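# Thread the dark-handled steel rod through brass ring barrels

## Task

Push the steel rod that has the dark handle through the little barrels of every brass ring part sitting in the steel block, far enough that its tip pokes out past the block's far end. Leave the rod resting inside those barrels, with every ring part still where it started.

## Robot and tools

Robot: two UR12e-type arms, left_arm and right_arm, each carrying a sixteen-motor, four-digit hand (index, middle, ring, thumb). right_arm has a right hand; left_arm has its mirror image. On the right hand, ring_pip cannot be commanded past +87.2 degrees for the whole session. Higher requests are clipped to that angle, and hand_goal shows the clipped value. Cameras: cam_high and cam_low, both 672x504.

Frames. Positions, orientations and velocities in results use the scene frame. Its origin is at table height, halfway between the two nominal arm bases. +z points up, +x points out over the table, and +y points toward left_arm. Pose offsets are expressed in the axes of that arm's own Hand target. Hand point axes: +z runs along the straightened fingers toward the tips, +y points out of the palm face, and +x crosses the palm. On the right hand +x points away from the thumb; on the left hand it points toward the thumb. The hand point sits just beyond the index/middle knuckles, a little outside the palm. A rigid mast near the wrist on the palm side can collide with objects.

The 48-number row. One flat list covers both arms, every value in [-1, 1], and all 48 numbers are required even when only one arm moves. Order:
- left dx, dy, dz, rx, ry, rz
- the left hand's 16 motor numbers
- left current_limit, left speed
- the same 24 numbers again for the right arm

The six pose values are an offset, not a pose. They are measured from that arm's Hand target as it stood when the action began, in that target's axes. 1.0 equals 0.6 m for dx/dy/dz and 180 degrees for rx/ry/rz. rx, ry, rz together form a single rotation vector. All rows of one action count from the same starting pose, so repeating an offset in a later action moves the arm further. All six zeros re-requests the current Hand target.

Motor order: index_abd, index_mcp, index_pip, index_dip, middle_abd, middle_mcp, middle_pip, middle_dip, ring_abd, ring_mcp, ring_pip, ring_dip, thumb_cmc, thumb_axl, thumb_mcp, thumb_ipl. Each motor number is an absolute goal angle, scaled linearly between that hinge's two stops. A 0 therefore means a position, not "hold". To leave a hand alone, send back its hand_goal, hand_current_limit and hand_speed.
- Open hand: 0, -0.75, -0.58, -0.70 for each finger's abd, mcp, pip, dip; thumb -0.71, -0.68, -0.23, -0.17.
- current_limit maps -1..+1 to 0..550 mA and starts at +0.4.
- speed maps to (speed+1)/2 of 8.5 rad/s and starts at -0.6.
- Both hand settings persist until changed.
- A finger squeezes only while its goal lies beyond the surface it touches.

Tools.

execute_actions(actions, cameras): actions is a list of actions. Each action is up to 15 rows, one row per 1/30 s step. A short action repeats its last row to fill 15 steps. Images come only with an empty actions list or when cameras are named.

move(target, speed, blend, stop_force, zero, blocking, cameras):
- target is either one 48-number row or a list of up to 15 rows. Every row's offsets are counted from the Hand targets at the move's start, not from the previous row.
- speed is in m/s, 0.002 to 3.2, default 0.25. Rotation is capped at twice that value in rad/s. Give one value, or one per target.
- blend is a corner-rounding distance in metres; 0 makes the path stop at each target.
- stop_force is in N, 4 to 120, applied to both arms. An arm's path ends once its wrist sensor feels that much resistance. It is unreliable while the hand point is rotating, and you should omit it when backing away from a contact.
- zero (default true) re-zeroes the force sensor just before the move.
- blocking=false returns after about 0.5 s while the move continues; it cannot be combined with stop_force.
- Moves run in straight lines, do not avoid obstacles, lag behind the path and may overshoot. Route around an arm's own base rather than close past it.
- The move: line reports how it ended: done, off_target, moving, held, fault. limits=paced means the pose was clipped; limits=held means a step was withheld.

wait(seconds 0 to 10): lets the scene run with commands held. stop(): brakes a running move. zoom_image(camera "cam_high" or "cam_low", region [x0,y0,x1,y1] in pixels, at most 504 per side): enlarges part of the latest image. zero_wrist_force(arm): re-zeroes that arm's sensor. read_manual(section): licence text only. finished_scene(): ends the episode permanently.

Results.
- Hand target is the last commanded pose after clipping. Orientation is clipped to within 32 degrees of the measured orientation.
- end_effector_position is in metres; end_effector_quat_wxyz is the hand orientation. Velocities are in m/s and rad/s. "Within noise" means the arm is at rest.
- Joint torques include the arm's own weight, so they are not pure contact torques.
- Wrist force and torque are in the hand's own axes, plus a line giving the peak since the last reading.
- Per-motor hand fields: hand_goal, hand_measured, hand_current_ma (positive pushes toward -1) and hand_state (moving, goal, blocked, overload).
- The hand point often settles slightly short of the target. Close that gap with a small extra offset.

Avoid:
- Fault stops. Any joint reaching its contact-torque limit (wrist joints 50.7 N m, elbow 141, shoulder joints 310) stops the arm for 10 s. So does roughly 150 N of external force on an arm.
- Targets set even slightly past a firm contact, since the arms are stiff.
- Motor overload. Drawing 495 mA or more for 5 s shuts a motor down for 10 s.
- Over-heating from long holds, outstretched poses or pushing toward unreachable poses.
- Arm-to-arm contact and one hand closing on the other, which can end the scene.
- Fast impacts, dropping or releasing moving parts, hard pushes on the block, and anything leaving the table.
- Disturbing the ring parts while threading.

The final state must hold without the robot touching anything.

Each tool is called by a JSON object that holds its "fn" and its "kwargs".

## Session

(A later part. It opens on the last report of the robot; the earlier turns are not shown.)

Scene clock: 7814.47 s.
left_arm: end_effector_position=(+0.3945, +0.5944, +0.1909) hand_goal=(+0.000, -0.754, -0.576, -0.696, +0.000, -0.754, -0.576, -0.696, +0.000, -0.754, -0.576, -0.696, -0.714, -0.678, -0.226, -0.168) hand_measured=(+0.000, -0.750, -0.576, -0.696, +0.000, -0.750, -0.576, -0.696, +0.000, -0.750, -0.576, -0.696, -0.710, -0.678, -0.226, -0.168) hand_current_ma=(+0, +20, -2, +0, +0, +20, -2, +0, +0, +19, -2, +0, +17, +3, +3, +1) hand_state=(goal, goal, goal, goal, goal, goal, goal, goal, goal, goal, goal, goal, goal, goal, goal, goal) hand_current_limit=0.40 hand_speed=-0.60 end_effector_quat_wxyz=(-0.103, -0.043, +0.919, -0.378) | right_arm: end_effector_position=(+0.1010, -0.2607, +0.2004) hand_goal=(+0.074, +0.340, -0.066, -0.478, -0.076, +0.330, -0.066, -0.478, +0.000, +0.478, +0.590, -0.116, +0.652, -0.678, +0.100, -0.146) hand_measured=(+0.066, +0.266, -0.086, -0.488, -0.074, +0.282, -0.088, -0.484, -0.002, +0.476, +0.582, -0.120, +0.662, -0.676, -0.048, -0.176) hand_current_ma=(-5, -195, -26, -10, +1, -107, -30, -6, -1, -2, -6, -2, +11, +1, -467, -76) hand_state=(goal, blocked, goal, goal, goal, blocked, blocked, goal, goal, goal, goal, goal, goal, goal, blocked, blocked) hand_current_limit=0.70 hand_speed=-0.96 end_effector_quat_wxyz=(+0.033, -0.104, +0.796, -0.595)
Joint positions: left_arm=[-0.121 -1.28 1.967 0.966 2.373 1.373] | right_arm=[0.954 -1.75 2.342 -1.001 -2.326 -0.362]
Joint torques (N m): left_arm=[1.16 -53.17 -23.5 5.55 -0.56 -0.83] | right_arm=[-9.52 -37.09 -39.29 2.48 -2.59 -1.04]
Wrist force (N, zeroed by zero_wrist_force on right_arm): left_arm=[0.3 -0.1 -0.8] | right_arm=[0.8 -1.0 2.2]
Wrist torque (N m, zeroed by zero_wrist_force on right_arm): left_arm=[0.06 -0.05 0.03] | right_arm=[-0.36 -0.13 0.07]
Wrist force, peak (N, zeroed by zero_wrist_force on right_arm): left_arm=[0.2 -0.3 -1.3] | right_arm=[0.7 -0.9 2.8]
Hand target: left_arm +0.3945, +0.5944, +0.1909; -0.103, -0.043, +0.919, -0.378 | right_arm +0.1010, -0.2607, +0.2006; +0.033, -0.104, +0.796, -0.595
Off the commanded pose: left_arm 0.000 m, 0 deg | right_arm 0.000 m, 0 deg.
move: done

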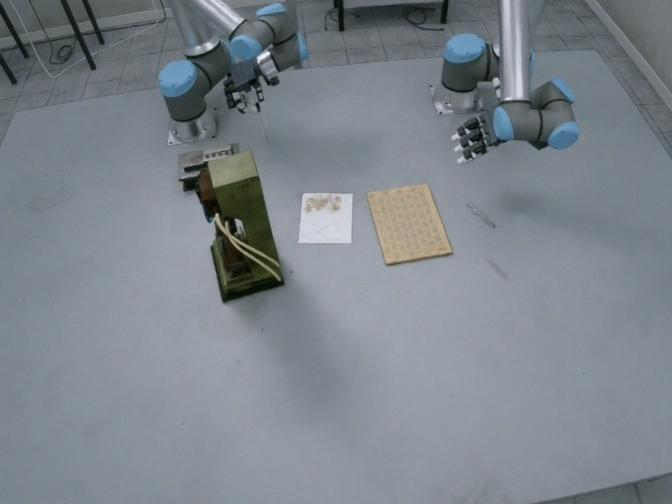

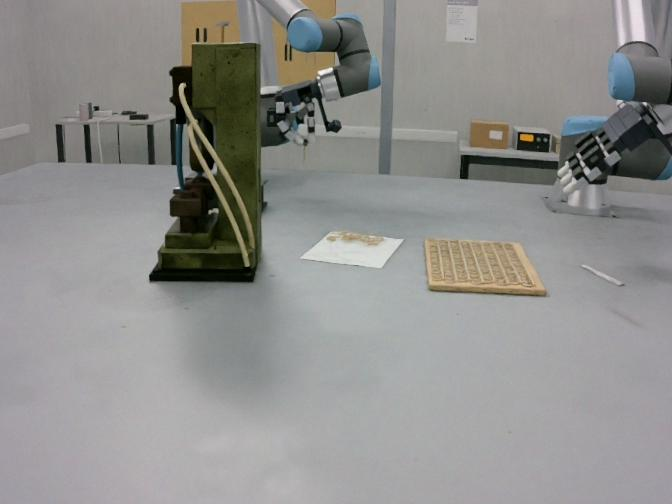

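{"fn": "move", "kwargs": {"target": [0,0,0,0,0,0,0,-0.754,-0.576,-0.696,0,-0.754,-0.576,-0.696,0,-0.754,-0.576,-0.696,-0.714,-0.678,-0.226,-0.168,0.4,-0.6,-0.1404,-0.0835,-0.044,0.02414,0.50089,0.2056,0.075,0.34,-0.0657,-0.4783,-0.075,0.33,-0.0657,-0.4783,0,0.479,0.591,-0.116,0.653,-0.678,0.1,-0.146,0.7,-0.96], "speed": 0.11, "cameras": ["cam_high","cam_low"]}}

{"fn": "zoom_image", "kwargs": {"camera": "cam_high", "region": [180, 80, 270, 180]}}

{"fn": "zoom_image", "kwargs": {"camera": "cam_low", "region": [220, 100, 330, 210]}}

Scene clock: 7901.57 s.
left_arm: end_effector_position=(+0.3945, +0.5944, +0.1909) hand_goal=(+0.000, -0.754, -0.576, -0.696, +0.000, -0.754, -0.576, -0.696, +0.000, -0.754, -0.576, -0.696, -0.714, -0.678, -0.226, -0.168) hand_measured=(+0.000, -0.750, -0.576, -0.696, +0.000, -0.750, -0.576, -0.696, +0.000, -0.750, -0.576, -0.696, -0.710, -0.678, -0.226, -0.168) hand_current_ma=(+0, +20, -2, +0, +0, +20, -2, +0, +0, +19, -2, +0, +17, +3, +3, +1) hand_state=(goal, goal, goal, goal, goal, goal, goal, goal, goal, goal, goal, goal, goal, goal, goal, goal) hand_current_limit=0.40 hand_speed=-0.60 end_effector_quat_wxyz=(-0.103, -0.043, +0.919, -0.378) | right_arm: end_effector_position=(+0.1849, -0.2321, +0.2501) hand_goal=(+0.074, +0.340, -0.066, -0.478, -0.076, +0.330, -0.066, -0.478, +0.000, +0.478, +0.590, -0.116, +0.652, -0.678, +0.100, -0.146) hand_measured=(+0.066, +0.266, -0.086, -0.488, -0.074, +0.282, -0.088, -0.484, -0.002, +0.476, +0.582, -0.120, +0.662, -0.676, -0.048, -0.176) hand_current_ma=(-5, -195, -26, -10, +1, -107, -30, -6, -1, -2, -6, -2, +11, +1, -467, -76) hand_state=(goal, blocked, goal, goal, goal, blocked, blocked, goal, goal, goal, goal, goal, goal, goal, blocked, blocked) hand_current_limit=0.70 hand_speed=-0.96 end_effector_quat_wxyz=(-0.358, +0.573, +0.558, -0.482)
Joint positions: left_arm=[-0.121 -1.28 1.967 0.966 2.373 1.373] | right_arm=[0.309 -1.588 2.105 -0.804 -1.397 0.211]
Joint torques (N m): left_arm=[2.21 -52.15 -23.93 6.04 -0.29 -0.9] | right_arm=[-9.43 -50.03 -27.17 -2.31 1.34 3.7]
Wrist force (N, zeroed by zero_wrist_force on right_arm): left_arm=[0.3 -0.2 -1.1] | right_arm=[0.4 -0.6 2.5]
Wrist torque (N m, zeroed by zero_wrist_force on right_arm): left_arm=[0.07 -0.06 0.02] | right_arm=[-0.31 -0.11 -0.34]
Wrist force, peak (N, zeroed by zero_wrist_force on right_arm): left_arm=[0.0 -0.1 -1.4] | right_arm=[1.3 -1.0 2.7]
Hand target: left_arm +0.3945, +0.5944, +0.1909; -0.103, -0.043, +0.919, -0.378 | right_arm +0.1849, -0.2321, +0.2501; -0.358, +0.574, +0.558, -0.482
Off the commanded pose: left_arm 0.000 m, 0 deg | right_arm 0.000 m, 0 deg.
move: done

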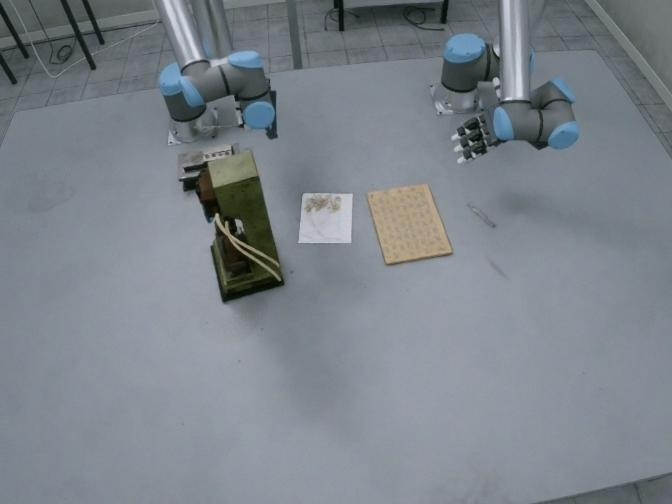

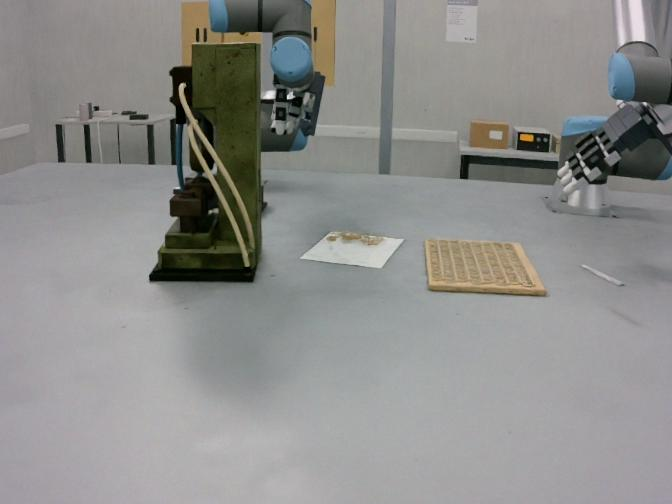

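Scaled by 5.040.

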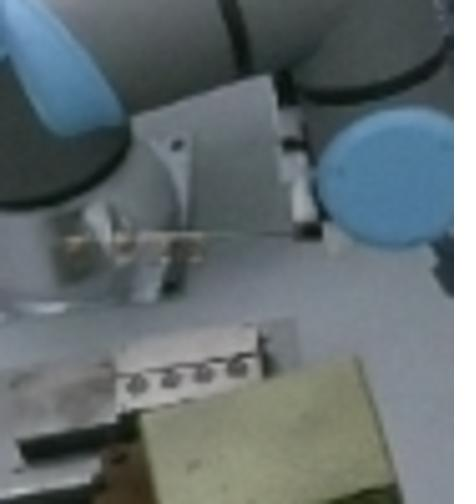

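Scaled by 4.582.

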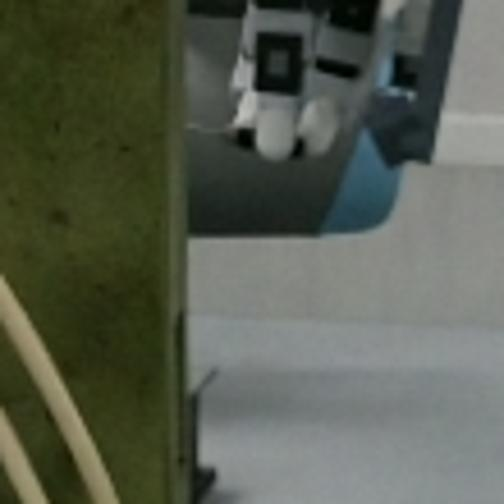

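{"fn": "zoom_image", "kwargs": {"camera": "cam_high", "region": [188, 116, 248, 140]}}

{"fn": "zoom_image", "kwargs": {"camera": "cam_high", "region": [195, 138, 245, 172]}}

Scaled by 8.400.

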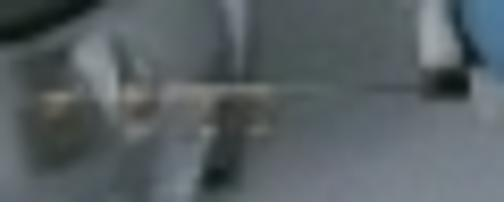

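Scaled by 10.080.

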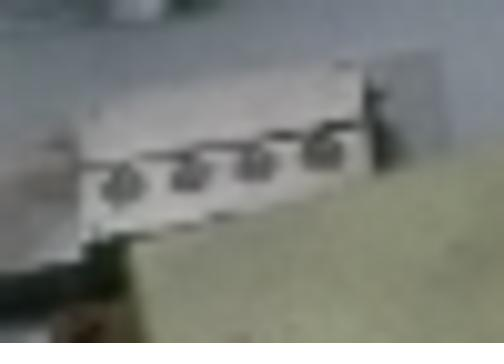

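{"fn": "zoom_image", "kwargs": {"camera": "cam_high", "region": [182, 118, 212, 138]}}

{"fn": "zoom_image", "kwargs": {"camera": "cam_high", "region": [210, 116, 250, 136]}}

{"fn": "zoom_image", "kwargs": {"camera": "cam_low", "region": [255, 110, 305, 150]}}

Scaled by 16.800.

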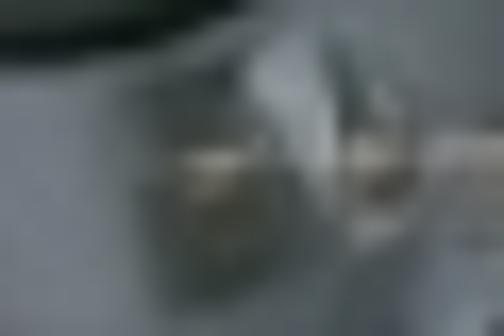

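Scaled by 12.600.

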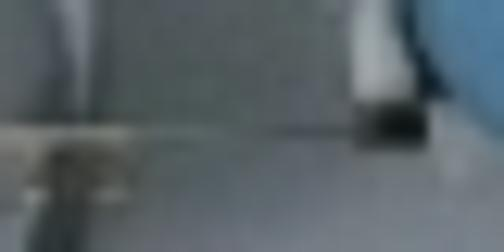

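Scaled by 10.080.

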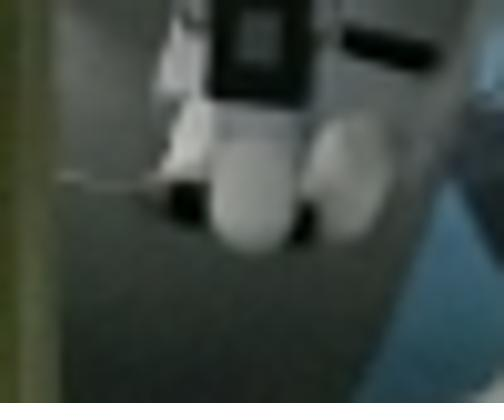

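{"fn": "move", "kwargs": {"target": [0,0,0,0,0,0,0,-0.754,-0.576,-0.696,0,-0.754,-0.576,-0.696,0,-0.754,-0.576,-0.696,-0.714,-0.678,-0.226,-0.168,0.4,-0.6,0.2718,-0.0104,-0.1145,0,0,0,0.075,0.34,-0.0657,-0.4783,-0.075,0.33,-0.0657,-0.4783,0,0.479,0.591,-0.116,0.653,-0.678,0.1,-0.146,0.7,-0.96], "speed": 0.06, "cameras": ["cam_high","cam_low"]}}

{"fn": "zoom_image", "kwargs": {"camera": "cam_high", "region": [230, 90, 310, 150]}}

{"fn": "zoom_image", "kwargs": {"camera": "cam_low", "region": [260, 90, 360, 170]}}

Scene clock: 7993.07 s.
left_arm: end_effector_position=(+0.3945, +0.5944, +0.1909) hand_goal=(+0.000, -0.754, -0.576, -0.696, +0.000, -0.754, -0.576, -0.696, +0.000, -0.754, -0.576, -0.696, -0.714, -0.678, -0.226, -0.168) hand_measured=(+0.000, -0.750, -0.576, -0.696, +0.000, -0.750, -0.576, -0.696, +0.000, -0.750, -0.576, -0.696, -0.710, -0.678, -0.226, -0.168) hand_current_ma=(+0, +20, -2, +0, +0, +20, -2, +0, +0, +19, -2, +0, +17, +3, +3, +1) hand_state=(goal, goal, goal, goal, goal, goal, goal, goal, goal, goal, goal, goal, goal, goal, goal, goal) hand_current_limit=0.40 hand_speed=-0.60 end_effector_quat_wxyz=(-0.103, -0.043, +0.919, -0.378) | right_arm: end_effector_position=(+0.2345, -0.0623, +0.2503) hand_goal=(+0.074, +0.340, -0.066, -0.478, -0.076, +0.330, -0.066, -0.478, +0.000, +0.478, +0.590, -0.116, +0.652, -0.678, +0.100, -0.146) hand_measured=(+0.066, +0.266, -0.086, -0.488, -0.074, +0.282, -0.088, -0.484, -0.002, +0.476, +0.582, -0.120, +0.662, -0.676, -0.048, -0.176) hand_current_ma=(-5, -195, -26, -10, +1, -107, -30, -6, -1, -2, -6, -2, +11, +1, -468, -76) hand_state=(goal, blocked, goal, goal, goal, blocked, blocked, goal, goal, goal, goal, goal, goal, goal, blocked, blocked) hand_current_limit=0.70 hand_speed=-0.96 end_effector_quat_wxyz=(-0.358, +0.574, +0.558, -0.482) end_effector_velocity=(+0.000, +0.002, +0.001) end_effector_angular_velocity=(+0.001, -0.001, +0.001)
Joint positions: left_arm=[-0.121 -1.28 1.967 0.966 2.373 1.373] | right_arm=[0.534 -1.349 1.837 -0.795 -1.182 0.28]
Joint velocities: left_arm=[within noise] | right_arm=[0.003 0.002 -0.005 0.001 0.002 0.001]
Joint torques (N m): left_arm=[-1.66 -53.68 -24.59 5.86 -0.29 -0.8] | right_arm=[10.91 -48.16 -39.93 3.19 1.8 3.64]
Wrist force (N, zeroed by zero_wrist_force on right_arm): left_arm=[0.1 0.1 -1.1] | right_arm=[1.0 -0.8 2.4]
Wrist torque (N m, zeroed by zero_wrist_force on right_arm): left_arm=[0.11 -0.04 0.01] | right_arm=[-0.34 -0.19 -0.29]
Wrist force, peak (N, zeroed by zero_wrist_force on right_arm): left_arm=[0.2 -0.2 -1.3] | right_arm=[1.3 -0.6 2.7]
Hand target: left_arm +0.3945, +0.5944, +0.1909; -0.103, -0.043, +0.919, -0.378 | right_arm +0.2345, -0.0621, +0.2503; -0.358, +0.574, +0.558, -0.482
Off the commanded pose: left_arm 0.000 m, 0 deg | right_arm 0.000 m, 0 deg.
move: done

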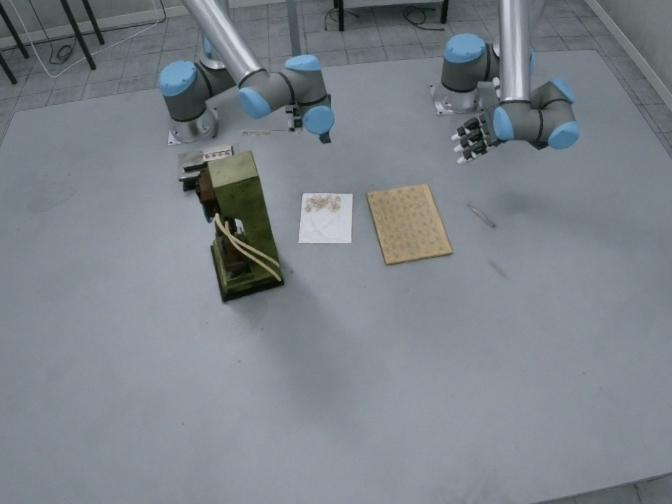

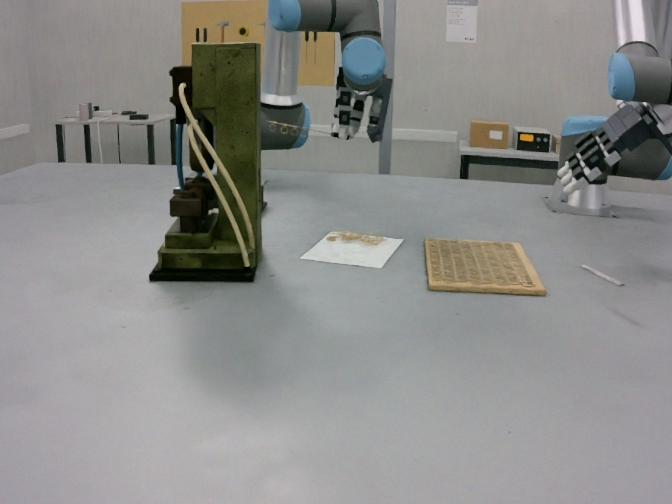

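Scaled by 6.300.

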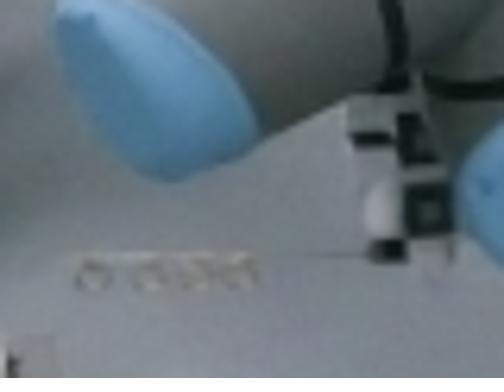

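Scaled by 5.040.

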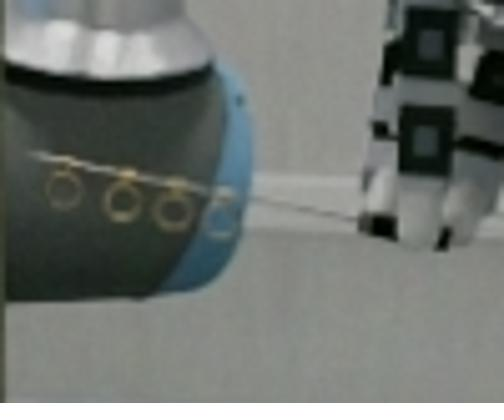

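{"fn": "move", "kwargs": {"target": [0,0,0,0,0,0,0,-0.754,-0.576,-0.696,0,-0.754,-0.576,-0.696,0,-0.754,-0.576,-0.696,-0.714,-0.678,-0.226,-0.168,0.4,-0.6,-0.2831,0.013,0.1119,-0.0024,0.0034,-0.0598,0.075,0.34,-0.0657,-0.4783,-0.075,0.33,-0.0657,-0.4783,0,0.479,0.591,-0.116,0.653,-0.678,0.1,-0.146,0.7,-0.96], "speed": 0.06, "cameras": ["cam_high","cam_low"]}}

{"fn": "zoom_image", "kwargs": {"camera": "cam_high", "region": [180, 105, 260, 165]}}

{"fn": "zoom_image", "kwargs": {"camera": "cam_low", "region": [255, 100, 315, 160]}}

Scene clock: 8092.80 s.
left_arm: end_effector_position=(+0.3945, +0.5944, +0.1909) hand_goal=(+0.000, -0.754, -0.576, -0.696, +0.000, -0.754, -0.576, -0.696, +0.000, -0.754, -0.576, -0.696, -0.714, -0.678, -0.226, -0.168) hand_measured=(+0.000, -0.750, -0.576, -0.696, +0.000, -0.750, -0.576, -0.696, +0.000, -0.750, -0.576, -0.696, -0.710, -0.678, -0.226, -0.168) hand_current_ma=(+0, +20, -2, +0, +0, +20, -2, +0, +0, +19, -2, +0, +17, +3, +3, +1) hand_state=(goal, goal, goal, goal, goal, goal, goal, goal, goal, goal, goal, goal, goal, goal, goal, goal) hand_current_limit=0.40 hand_speed=-0.60 end_effector_quat_wxyz=(-0.103, -0.043, +0.919, -0.378) | right_arm: end_effector_position=(+0.1875, -0.2386, +0.2501) hand_goal=(+0.074, +0.340, -0.066, -0.478, -0.076, +0.330, -0.066, -0.478, +0.000, +0.478, +0.590, -0.116, +0.652, -0.678, +0.100, -0.146) hand_measured=(+0.066, +0.266, -0.086, -0.488, -0.074, +0.282, -0.088, -0.484, -0.002, +0.476, +0.582, -0.120, +0.662, -0.676, -0.048, -0.176) hand_current_ma=(-5, -195, -26, -10, +1, -107, -30, -6, -1, -2, -6, -2, +11, +1, -467, -76) hand_state=(goal, blocked, goal, goal, goal, blocked, blocked, goal, goal, goal, goal, goal, goal, goal, blocked, blocked) hand_current_limit=0.70 hand_speed=-0.96 end_effector_quat_wxyz=(-0.403, +0.523, +0.609, -0.441)
Joint positions: left_arm=[-0.121 -1.28 1.967 0.966 2.373 1.373] | right_arm=[0.261 -1.617 2.119 -0.797 -1.433 0.011]
Joint torques (N m): left_arm=[0.79 -53.23 -23.77 6 -0.4 -0.84] | right_arm=[-11 -48.07 -27.65 3.38 -2.27 -3.06]
Wrist force (N, zeroed by zero_wrist_force on right_arm): left_arm=[0.0 0.2 -0.8] | right_arm=[0.7 -0.5 2.4]
Wrist torque (N m, zeroed by zero_wrist_force on right_arm): left_arm=[0.09 -0.01 0.00] | right_arm=[-0.32 -0.13 0.07]
Wrist force, peak (N, zeroed by zero_wrist_force on right_arm): left_arm=[0.2 -0.3 -1.3] | right_arm=[0.9 -0.8 2.9]
Hand target: left_arm +0.3945, +0.5944, +0.1909; -0.103, -0.043, +0.919, -0.378 | right_arm +0.1874, -0.2388, +0.2501; -0.403, +0.523, +0.609, -0.441
Off the commanded pose: left_arm 0.000 m, 0 deg | right_arm 0.000 m, 0 deg.
move: done

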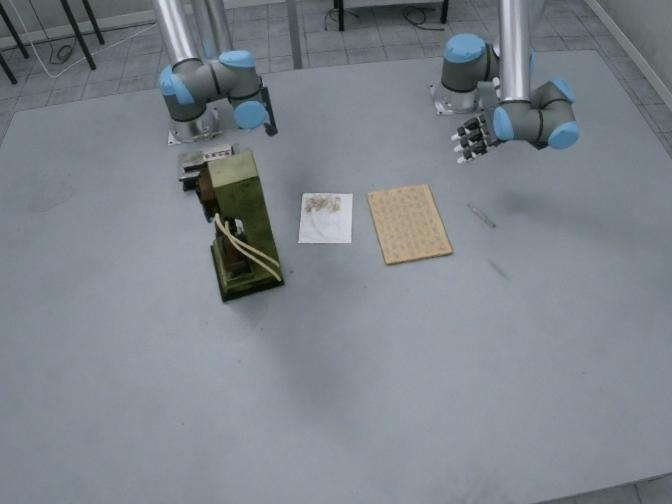

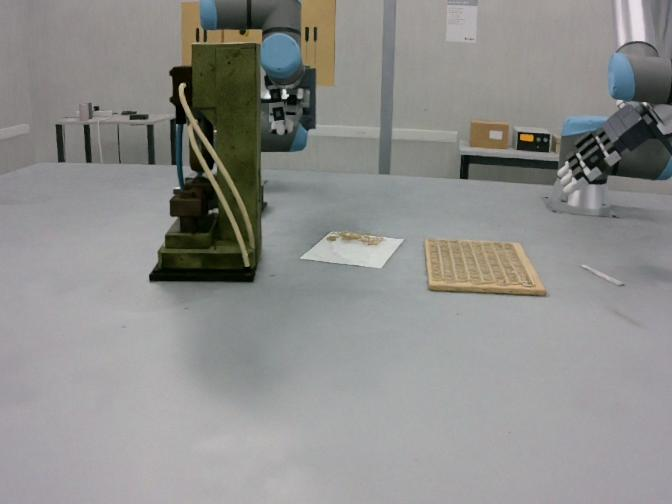

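Scaled by 6.300.

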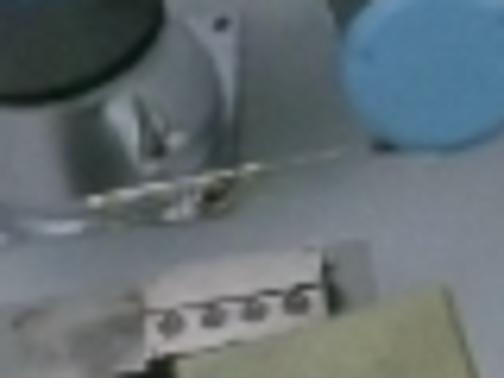

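Scaled by 8.400.

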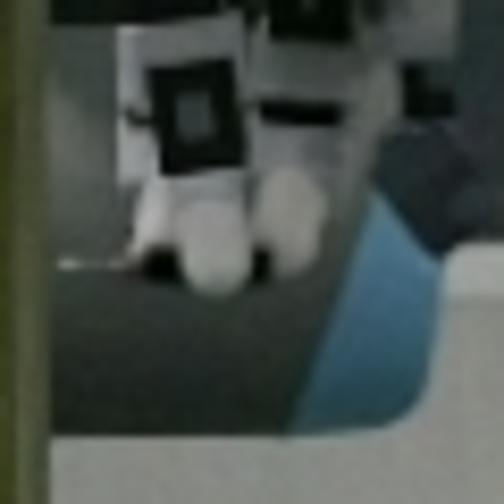

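{"fn": "zoom_image", "kwargs": {"camera": "cam_high", "region": [188, 122, 228, 146]}}

{"fn": "zoom_image", "kwargs": {"camera": "cam_low", "region": [258, 118, 288, 142]}}

Scaled by 12.600.

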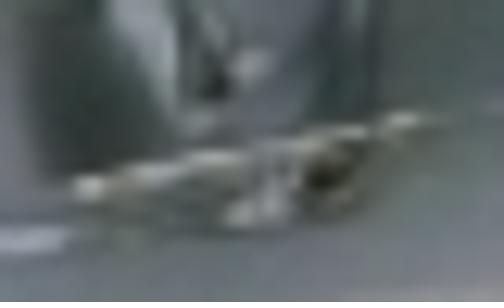

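Scaled by 16.800.

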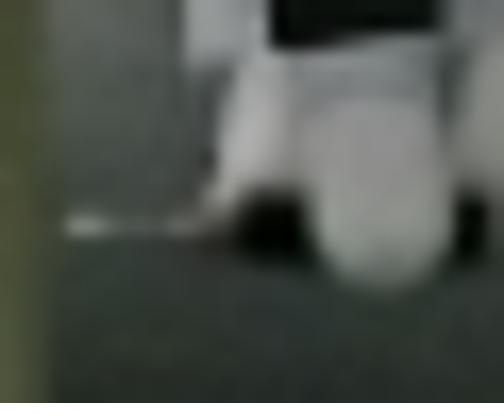

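{"fn": "move", "kwargs": {"target": [0,0,0,0,0,0,0,-0.754,-0.576,-0.696,0,-0.754,-0.576,-0.696,0,-0.754,-0.576,-0.696,-0.714,-0.678,-0.226,-0.168,0.4,-0.6,0.2017,0.0942,-0.0037,0.0011,-0.0048,0.0159,0.075,0.34,-0.0657,-0.4783,-0.075,0.33,-0.0657,-0.4783,0,0.479,0.591,-0.116,0.653,-0.678,0.1,-0.146,0.7,-0.96], "speed": 0.06, "cameras": ["cam_high","cam_low"]}}

{"fn": "zoom_image", "kwargs": {"camera": "cam_high", "region": [195, 115, 285, 165]}}

{"fn": "zoom_image", "kwargs": {"camera": "cam_low", "region": [258, 120, 338, 190]}}

Scene clock: 8179.27 s.
left_arm: end_effector_position=(+0.3945, +0.5944, +0.1909) hand_goal=(+0.000, -0.754, -0.576, -0.696, +0.000, -0.754, -0.576, -0.696, +0.000, -0.754, -0.576, -0.696, -0.714, -0.678, -0.226, -0.168) hand_measured=(+0.000, -0.750, -0.576, -0.696, +0.000, -0.750, -0.576, -0.696, +0.000, -0.750, -0.576, -0.696, -0.710, -0.678, -0.226, -0.168) hand_current_ma=(+0, +20, -2, +0, +0, +20, -2, +0, +0, +19, -2, +0, +17, +3, +3, +1) hand_state=(goal, goal, goal, goal, goal, goal, goal, goal, goal, goal, goal, goal, goal, goal, goal, goal) hand_current_limit=0.40 hand_speed=-0.60 end_effector_quat_wxyz=(-0.103, -0.043, +0.919, -0.378) | right_arm: end_effector_position=(+0.1898, -0.1151, +0.2003) hand_goal=(+0.074, +0.340, -0.066, -0.478, -0.076, +0.330, -0.066, -0.478, +0.000, +0.478, +0.590, -0.116, +0.652, -0.678, +0.100, -0.146) hand_measured=(+0.066, +0.266, -0.086, -0.488, -0.074, +0.282, -0.088, -0.484, -0.002, +0.476, +0.582, -0.120, +0.662, -0.676, -0.048, -0.176) hand_current_ma=(-5, -195, -26, -10, +1, -107, -30, -6, -1, -2, -6, -2, +11, +1, -467, -76) hand_state=(goal, blocked, goal, goal, goal, blocked, blocked, goal, goal, goal, goal, goal, goal, goal, blocked, blocked) hand_current_limit=0.70 hand_speed=-0.96 end_effector_quat_wxyz=(-0.388, +0.534, +0.598, -0.456)
Joint positions: left_arm=[-0.121 -1.28 1.967 0.966 2.373 1.373] | right_arm=[0.482 -1.427 2.025 -0.903 -1.237 0.127]
Joint torques (N m): left_arm=[0.24 -52.07 -24.43 6.14 -0.17 -1] | right_arm=[11.78 -38.12 -38.67 -2.59 1.1 3.49]
Wrist force (N, zeroed by zero_wrist_force on right_arm): left_arm=[0.4 0.1 -1.0] | right_arm=[0.6 -0.5 2.3]
Wrist torque (N m, zeroed by zero_wrist_force on right_arm): left_arm=[0.09 -0.07 0.03] | right_arm=[-0.30 -0.11 -0.30]
Wrist force, peak (N, zeroed by zero_wrist_force on right_arm): left_arm=[0.0 -0.2 -1.4] | right_arm=[0.7 -0.9 2.8]
Hand target: left_arm +0.3945, +0.5944, +0.1909; -0.103, -0.043, +0.919, -0.378 | right_arm +0.1898, -0.1149, +0.2002; -0.388, +0.534, +0.598, -0.456
Off the commanded pose: left_arm 0.000 m, 0 deg | right_arm 0.000 m, 0 deg.
move: done

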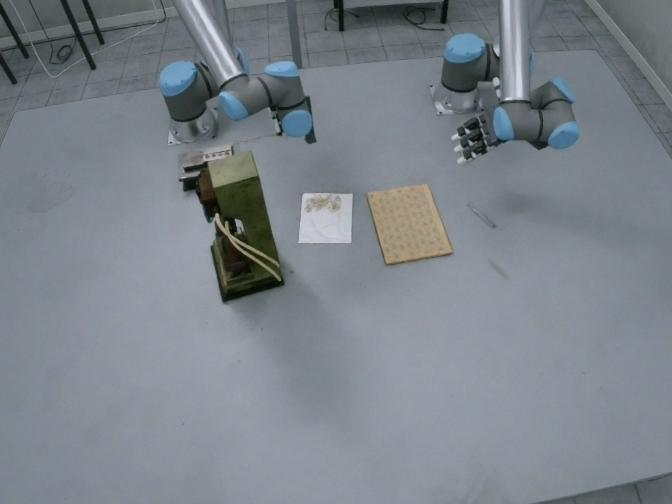

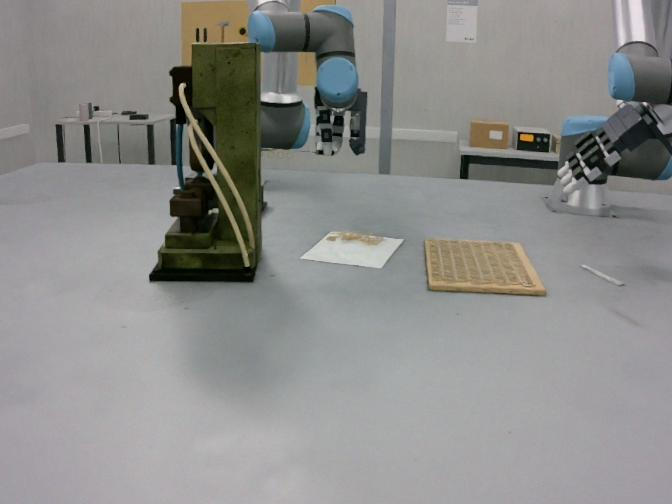

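Scaled by 5.600.

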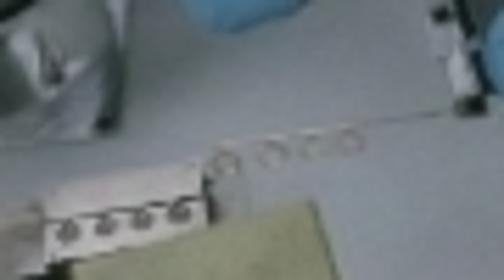

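Scaled by 6.300.

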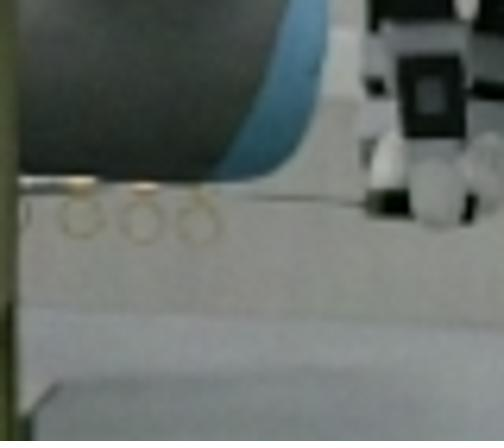

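{"fn": "move", "kwargs": {"target": [0,0,0,0,0,0,0,-0.754,-0.576,-0.696,0,-0.754,-0.576,-0.696,0,-0.754,-0.576,-0.696,-0.714,-0.678,-0.226,-0.168,0.4,-0.6,-0.009,0.0859,0.0695,0,0,0,0.075,0.34,-0.0657,-0.4783,-0.075,0.33,-0.0657,-0.4783,0,0.479,0.591,-0.116,0.653,-0.678,0.1,-0.146,0.7,-0.96], "speed": 0.05, "cameras": ["cam_high","cam_low"]}}

{"fn": "zoom_image", "kwargs": {"camera": "cam_high", "region": [195, 125, 275, 165]}}

{"fn": "zoom_image", "kwargs": {"camera": "cam_low", "region": [258, 140, 338, 210]}}

Scene clock: 8215.60 s.
left_arm: end_effector_position=(+0.3945, +0.5944, +0.1909) hand_goal=(+0.000, -0.754, -0.576, -0.696, +0.000, -0.754, -0.576, -0.696, +0.000, -0.754, -0.576, -0.696, -0.714, -0.678, -0.226, -0.168) hand_measured=(+0.000, -0.750, -0.576, -0.696, +0.000, -0.750, -0.576, -0.696, +0.000, -0.750, -0.576, -0.696, -0.710, -0.678, -0.226, -0.168) hand_current_ma=(+0, +20, -2, +0, +0, +20, -2, +0, +0, +19, -2, +0, +17, +3, +3, +1) hand_state=(goal, goal, goal, goal, goal, goal, goal, goal, goal, goal, goal, goal, goal, goal, goal, goal) hand_current_limit=0.40 hand_speed=-0.60 end_effector_quat_wxyz=(-0.103, -0.043, +0.919, -0.378) | right_arm: end_effector_position=(+0.1656, -0.1249, +0.1392) hand_goal=(+0.074, +0.340, -0.066, -0.478, -0.076, +0.330, -0.066, -0.478, +0.000, +0.478, +0.590, -0.116, +0.652, -0.678, +0.100, -0.146) hand_measured=(+0.066, +0.266, -0.086, -0.488, -0.074, +0.282, -0.088, -0.484, -0.002, +0.476, +0.582, -0.120, +0.662, -0.676, -0.048, -0.176) hand_current_ma=(-5, -195, -26, -10, +1, -107, -30, -6, -1, -2, -6, -2, +11, +1, -468, -76) hand_state=(goal, blocked, goal, goal, goal, blocked, blocked, goal, goal, goal, goal, goal, goal, goal, blocked, blocked) hand_current_limit=0.70 hand_speed=-0.96 end_effector_quat_wxyz=(-0.388, +0.534, +0.598, -0.456)
Joint positions: left_arm=[-0.121 -1.28 1.967 0.966 2.373 1.373] | right_arm=[0.487 -1.395 2.12 -1.032 -1.232 0.128]
Joint torques (N m): left_arm=[0.43 -54.94 -23.94 5.8 0 -0.84] | right_arm=[12.37 -35.96 -22.64 -2.33 1.78 3.73]
Wrist force (N, zeroed by zero_wrist_force on right_arm): left_arm=[0.0 -0.1 -0.9] | right_arm=[0.7 -0.7 2.2]
Wrist torque (N m, zeroed by zero_wrist_force on right_arm): left_arm=[0.07 -0.01 0.00] | right_arm=[-0.31 -0.13 -0.28]
Wrist force, peak (N, zeroed by zero_wrist_force on right_arm): left_arm=[0.2 0.2 -1.4] | right_arm=[0.9 -0.6 2.8]
Hand target: left_arm +0.3945, +0.5944, +0.1909; -0.103, -0.043, +0.919, -0.378 | right_arm +0.1656, -0.1249, +0.1391; -0.388, +0.534, +0.598, -0.456
Off the commanded pose: left_arm 0.000 m, 0 deg | right_arm 0.000 m, 0 deg.
move: done

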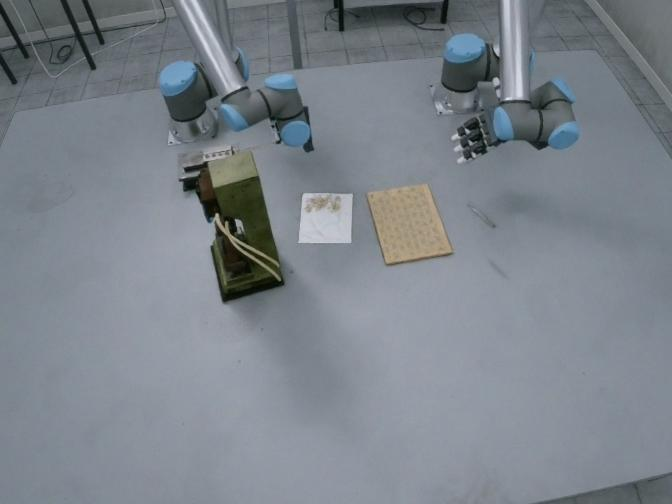

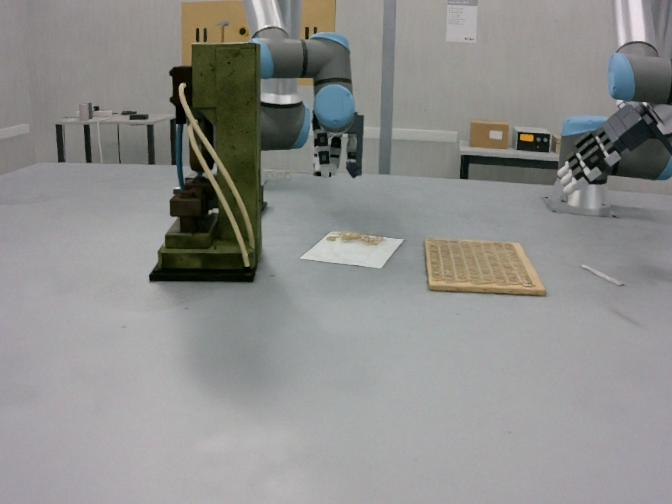

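Scaled by 6.300.

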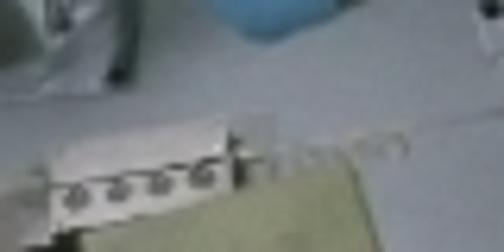

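Scaled by 6.300.

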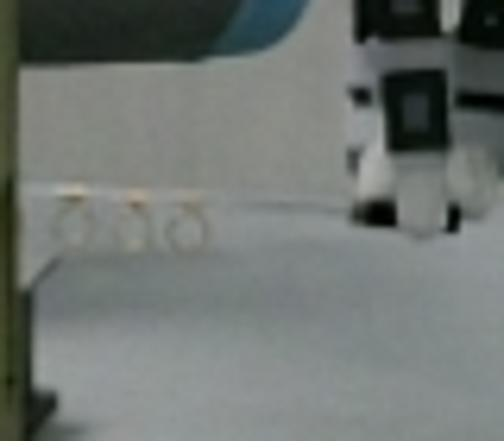

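{"fn": "zoom_image", "kwargs": {"camera": "cam_high", "region": [225, 138, 265, 162]}}

{"fn": "zoom_image", "kwargs": {"camera": "cam_high", "region": [196, 140, 236, 164]}}

Scaled by 12.600.

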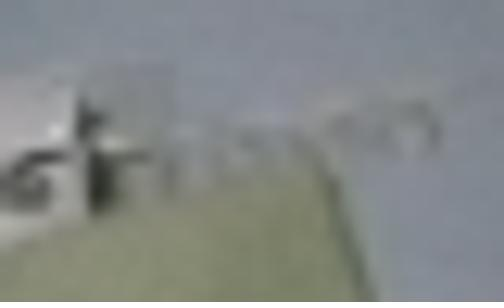

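Scaled by 12.600.

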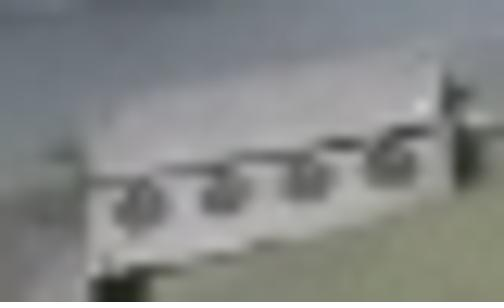

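{"fn": "move", "kwargs": {"target": [0,0,0,0,0,0,0,-0.754,-0.576,-0.696,0,-0.754,-0.576,-0.696,0,-0.754,-0.576,-0.696,-0.714,-0.678,-0.226,-0.168,0.4,-0.6,-0.025,0.0001,0.0018,0,0,0,0.075,0.34,-0.0657,-0.4783,-0.075,0.33,-0.0657,-0.4783,0,0.479,0.591,-0.116,0.653,-0.678,0.1,-0.146,0.7,-0.96], "speed": 0.02, "stop_force": 5, "cameras": ["cam_high","cam_low"]}}

{"fn": "zoom_image", "kwargs": {"camera": "cam_high", "region": [210, 135, 260, 165]}}

{"fn": "zoom_image", "kwargs": {"camera": "cam_low", "region": [258, 140, 338, 210]}}

Scene clock: 8239.20 s.
left_arm: end_effector_position=(+0.3945, +0.5944, +0.1909) hand_goal=(+0.000, -0.754, -0.576, -0.696, +0.000, -0.754, -0.576, -0.696, +0.000, -0.754, -0.576, -0.696, -0.714, -0.678, -0.226, -0.168) hand_measured=(+0.000, -0.750, -0.576, -0.696, +0.000, -0.750, -0.576, -0.696, +0.000, -0.750, -0.576, -0.696, -0.710, -0.678, -0.226, -0.168) hand_current_ma=(+0, +20, -2, +0, +0, +20, -2, +0, +0, +19, -2, +0, +17, +3, +3, +1) hand_state=(goal, goal, goal, goal, goal, goal, goal, goal, goal, goal, goal, goal, goal, goal, goal, goal) hand_current_limit=0.40 hand_speed=-0.60 end_effector_quat_wxyz=(-0.103, -0.043, +0.919, -0.378) | right_arm: end_effector_position=(+0.1663, -0.1361, +0.1390) hand_goal=(+0.074, +0.340, -0.066, -0.478, -0.076, +0.330, -0.066, -0.478, +0.000, +0.478, +0.590, -0.116, +0.652, -0.678, +0.100, -0.146) hand_measured=(+0.086, +0.268, -0.086, -0.488, -0.048, +0.282, -0.088, -0.484, -0.002, +0.476, +0.582, -0.120, +0.682, -0.672, -0.048, -0.178) hand_current_ma=(+11, -193, -26, -10, +36, -107, -31, -6, -1, -2, -6, -2, +48, +5, -467, -78) hand_state=(goal, blocked, goal, goal, blocked, blocked, blocked, goal, goal, goal, goal, goal, blocked, goal, blocked, blocked) hand_current_limit=0.70 hand_speed=-0.96 end_effector_quat_wxyz=(-0.388, +0.534, +0.598, -0.456)
Joint positions: left_arm=[-0.121 -1.28 1.967 0.966 2.373 1.373] | right_arm=[0.469 -1.405 2.134 -1.033 -1.249 0.123]
Joint torques (N m): left_arm=[-0.61 -52.12 -23.68 5.73 -0.12 -0.68] | right_arm=[12.51 -35.94 -34.53 2.35 1.37 4.21]
Wrist force (N, zeroed by zero_wrist_force on right_arm): left_arm=[0.4 0.1 -1.0] | right_arm=[2.7 -0.7 2.2]
Wrist torque (N m, zeroed by zero_wrist_force on right_arm): left_arm=[0.10 -0.08 0.03] | right_arm=[-0.30 -0.24 -0.16]
Wrist force, peak (N, zeroed by zero_wrist_force on right_arm): left_arm=[0.3 -0.3 -1.4] | right_arm=[6.1 -1.3 1.8]
Hand target: left_arm +0.3945, +0.5944, +0.1909; -0.103, -0.043, +0.919, -0.378 | right_arm +0.1662, -0.1361, +0.1390; -0.388, +0.534, +0.598, -0.456 (not the last commanded pose)
Off the commanded pose: left_arm 0.000 m, 0 deg | right_arm 0.004 m, 0 deg.
move: contact (right_arm)

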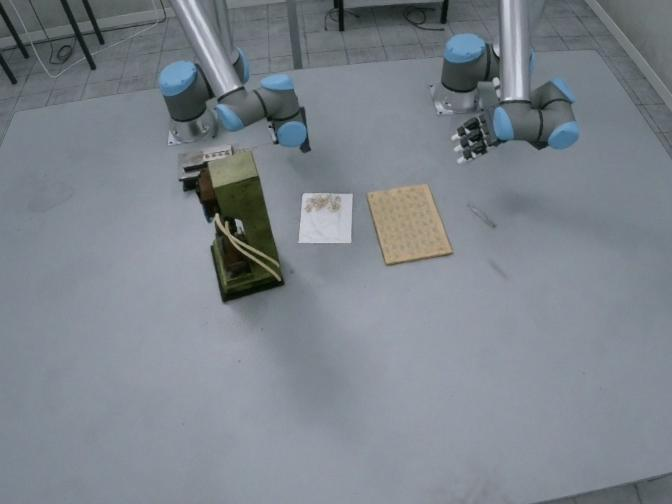

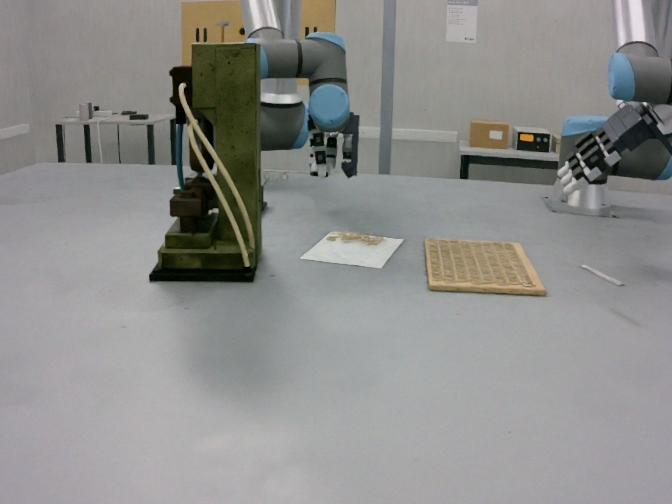

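Scaled by 10.080.

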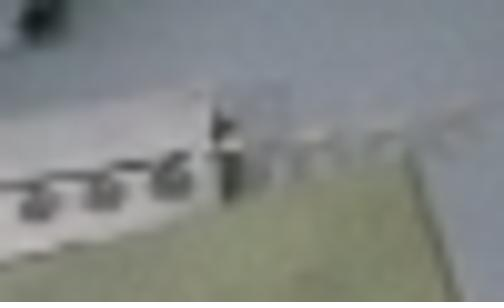

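Scaled by 6.300.

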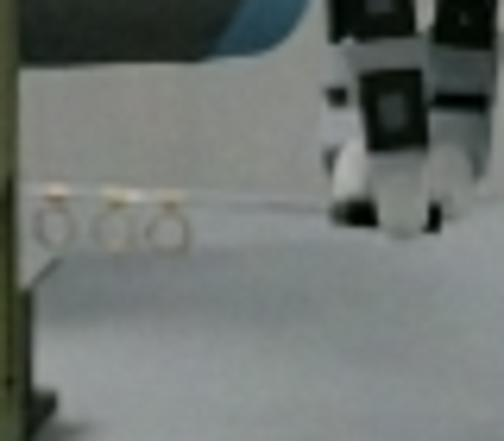

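{"fn": "move", "kwargs": {"target": [[0,0,0,0,0,0,0,-0.754,-0.576,-0.696,0,-0.754,-0.576,-0.696,0,-0.754,-0.576,-0.696,-0.714,-0.678,-0.226,-0.168,0.4,-0.6,0.0099,0.0002,-0.0013,0,0,0,0.075,0.34,-0.0657,-0.4783,-0.075,0.33,-0.0657,-0.4783,0,0.479,0.591,-0.116,0.653,-0.678,0.1,-0.146,0.7,-0.96],[0,0,0,0,0,0,0,-0.754,-0.576,-0.696,0,-0.754,-0.576,-0.696,0,-0.754,-0.576,-0.696,-0.714,-0.678,-0.226,-0.168,0.4,-0.6,0.0078,-0.012,-0.0187,0,0,0,0.075,0.34,-0.0657,-0.4783,-0.075,0.33,-0.0657,-0.4783,0,0.479,0.591,-0.116,0.653,-0.678,0.1,-0.146,0.7,-0.96]], "speed": 0.02, "cameras": ["cam_high","cam_low"]}}

{"fn": "zoom_image", "kwargs": {"camera": "cam_high", "region": [210, 135, 260, 165]}}

{"fn": "zoom_image", "kwargs": {"camera": "cam_low", "region": [258, 140, 338, 210]}}

Scene clock: 8262.77 s.
left_arm: end_effector_position=(+0.3945, +0.5944, +0.1909) hand_goal=(+0.000, -0.754, -0.576, -0.696, +0.000, -0.754, -0.576, -0.696, +0.000, -0.754, -0.576, -0.696, -0.714, -0.678, -0.226, -0.168) hand_measured=(+0.000, -0.750, -0.576, -0.696, +0.000, -0.750, -0.576, -0.696, +0.000, -0.750, -0.576, -0.696, -0.710, -0.678, -0.226, -0.168) hand_current_ma=(+0, +20, -2, +0, +0, +20, -2, +0, +0, +19, -2, +0, +17, +3, +3, +1) hand_state=(goal, goal, goal, goal, goal, goal, goal, goal, goal, goal, goal, goal, goal, goal, goal, goal) hand_current_limit=0.40 hand_speed=-0.60 end_effector_quat_wxyz=(-0.103, -0.043, +0.919, -0.378) | right_arm: end_effector_position=(+0.1741, -0.1301, +0.1489) hand_goal=(+0.074, +0.340, -0.066, -0.478, -0.076, +0.330, -0.066, -0.478, +0.000, +0.478, +0.590, -0.116, +0.652, -0.678, +0.100, -0.146) hand_measured=(+0.066, +0.268, -0.086, -0.488, -0.068, +0.282, -0.088, -0.486, -0.002, +0.476, +0.582, -0.120, +0.670, -0.672, -0.048, -0.178) hand_current_ma=(-6, -193, -26, -10, +5, -107, -32, -6, -1, -2, -6, -2, +23, +5, -467, -78) hand_state=(goal, blocked, blocked, goal, goal, blocked, blocked, goal, goal, goal, goal, goal, goal, goal, blocked, blocked) hand_current_limit=0.70 hand_speed=-0.96 end_effector_quat_wxyz=(-0.388, +0.534, +0.598, -0.456)
Joint positions: left_arm=[-0.121 -1.28 1.967 0.966 2.373 1.373] | right_arm=[0.472 -1.403 2.108 -1.01 -1.246 0.124]
Joint torques (N m): left_arm=[2.38 -53.13 -24.21 6.19 -0.16 -0.88] | right_arm=[-10.97 -63.08 -35.56 2.91 -1.93 -3.01]
Wrist force (N, zeroed by zero_wrist_force on right_arm): left_arm=[0.4 0.1 -0.9] | right_arm=[0.7 -0.4 2.1]
Wrist torque (N m, zeroed by zero_wrist_force on right_arm): left_arm=[0.09 -0.07 0.04] | right_arm=[-0.27 -0.13 0.05]
Wrist force, peak (N, zeroed by zero_wrist_force on right_arm): left_arm=[0.3 -0.3 -1.3] | right_arm=[3.1 -0.9 2.5]
Hand target: left_arm +0.3945, +0.5944, +0.1909; -0.103, -0.043, +0.919, -0.378 | right_arm +0.1742, -0.1301, +0.1490; -0.388, +0.534, +0.598, -0.456
Off the commanded pose: left_arm 0.000 m, 0 deg | right_arm 0.000 m, 0 deg.
move: done

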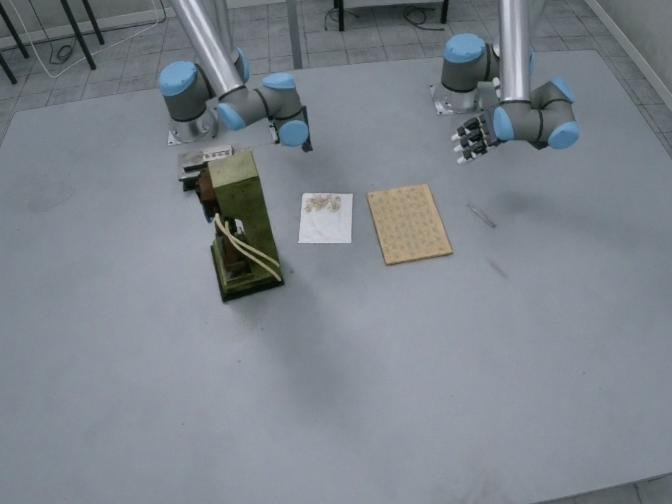

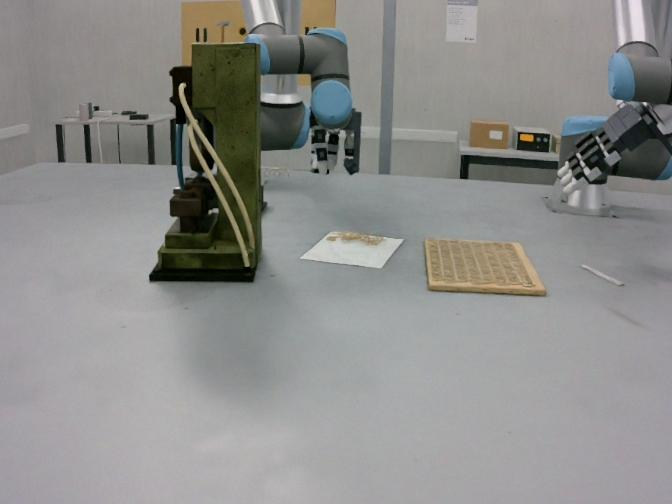

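Scaled by 10.080.

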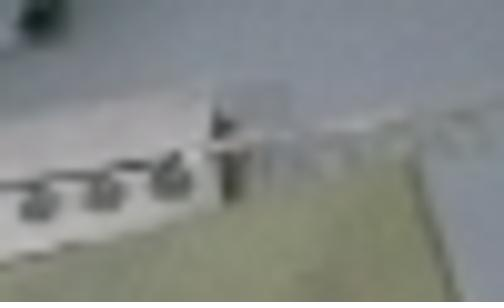

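Scaled by 6.300.

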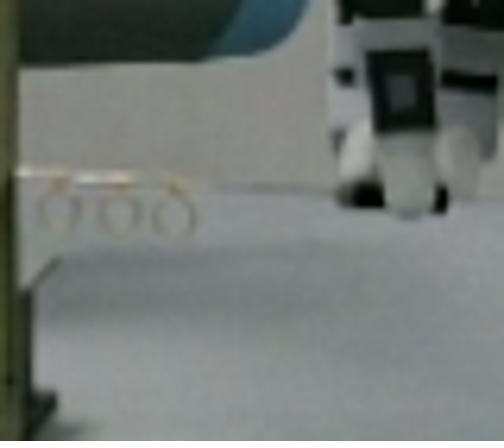

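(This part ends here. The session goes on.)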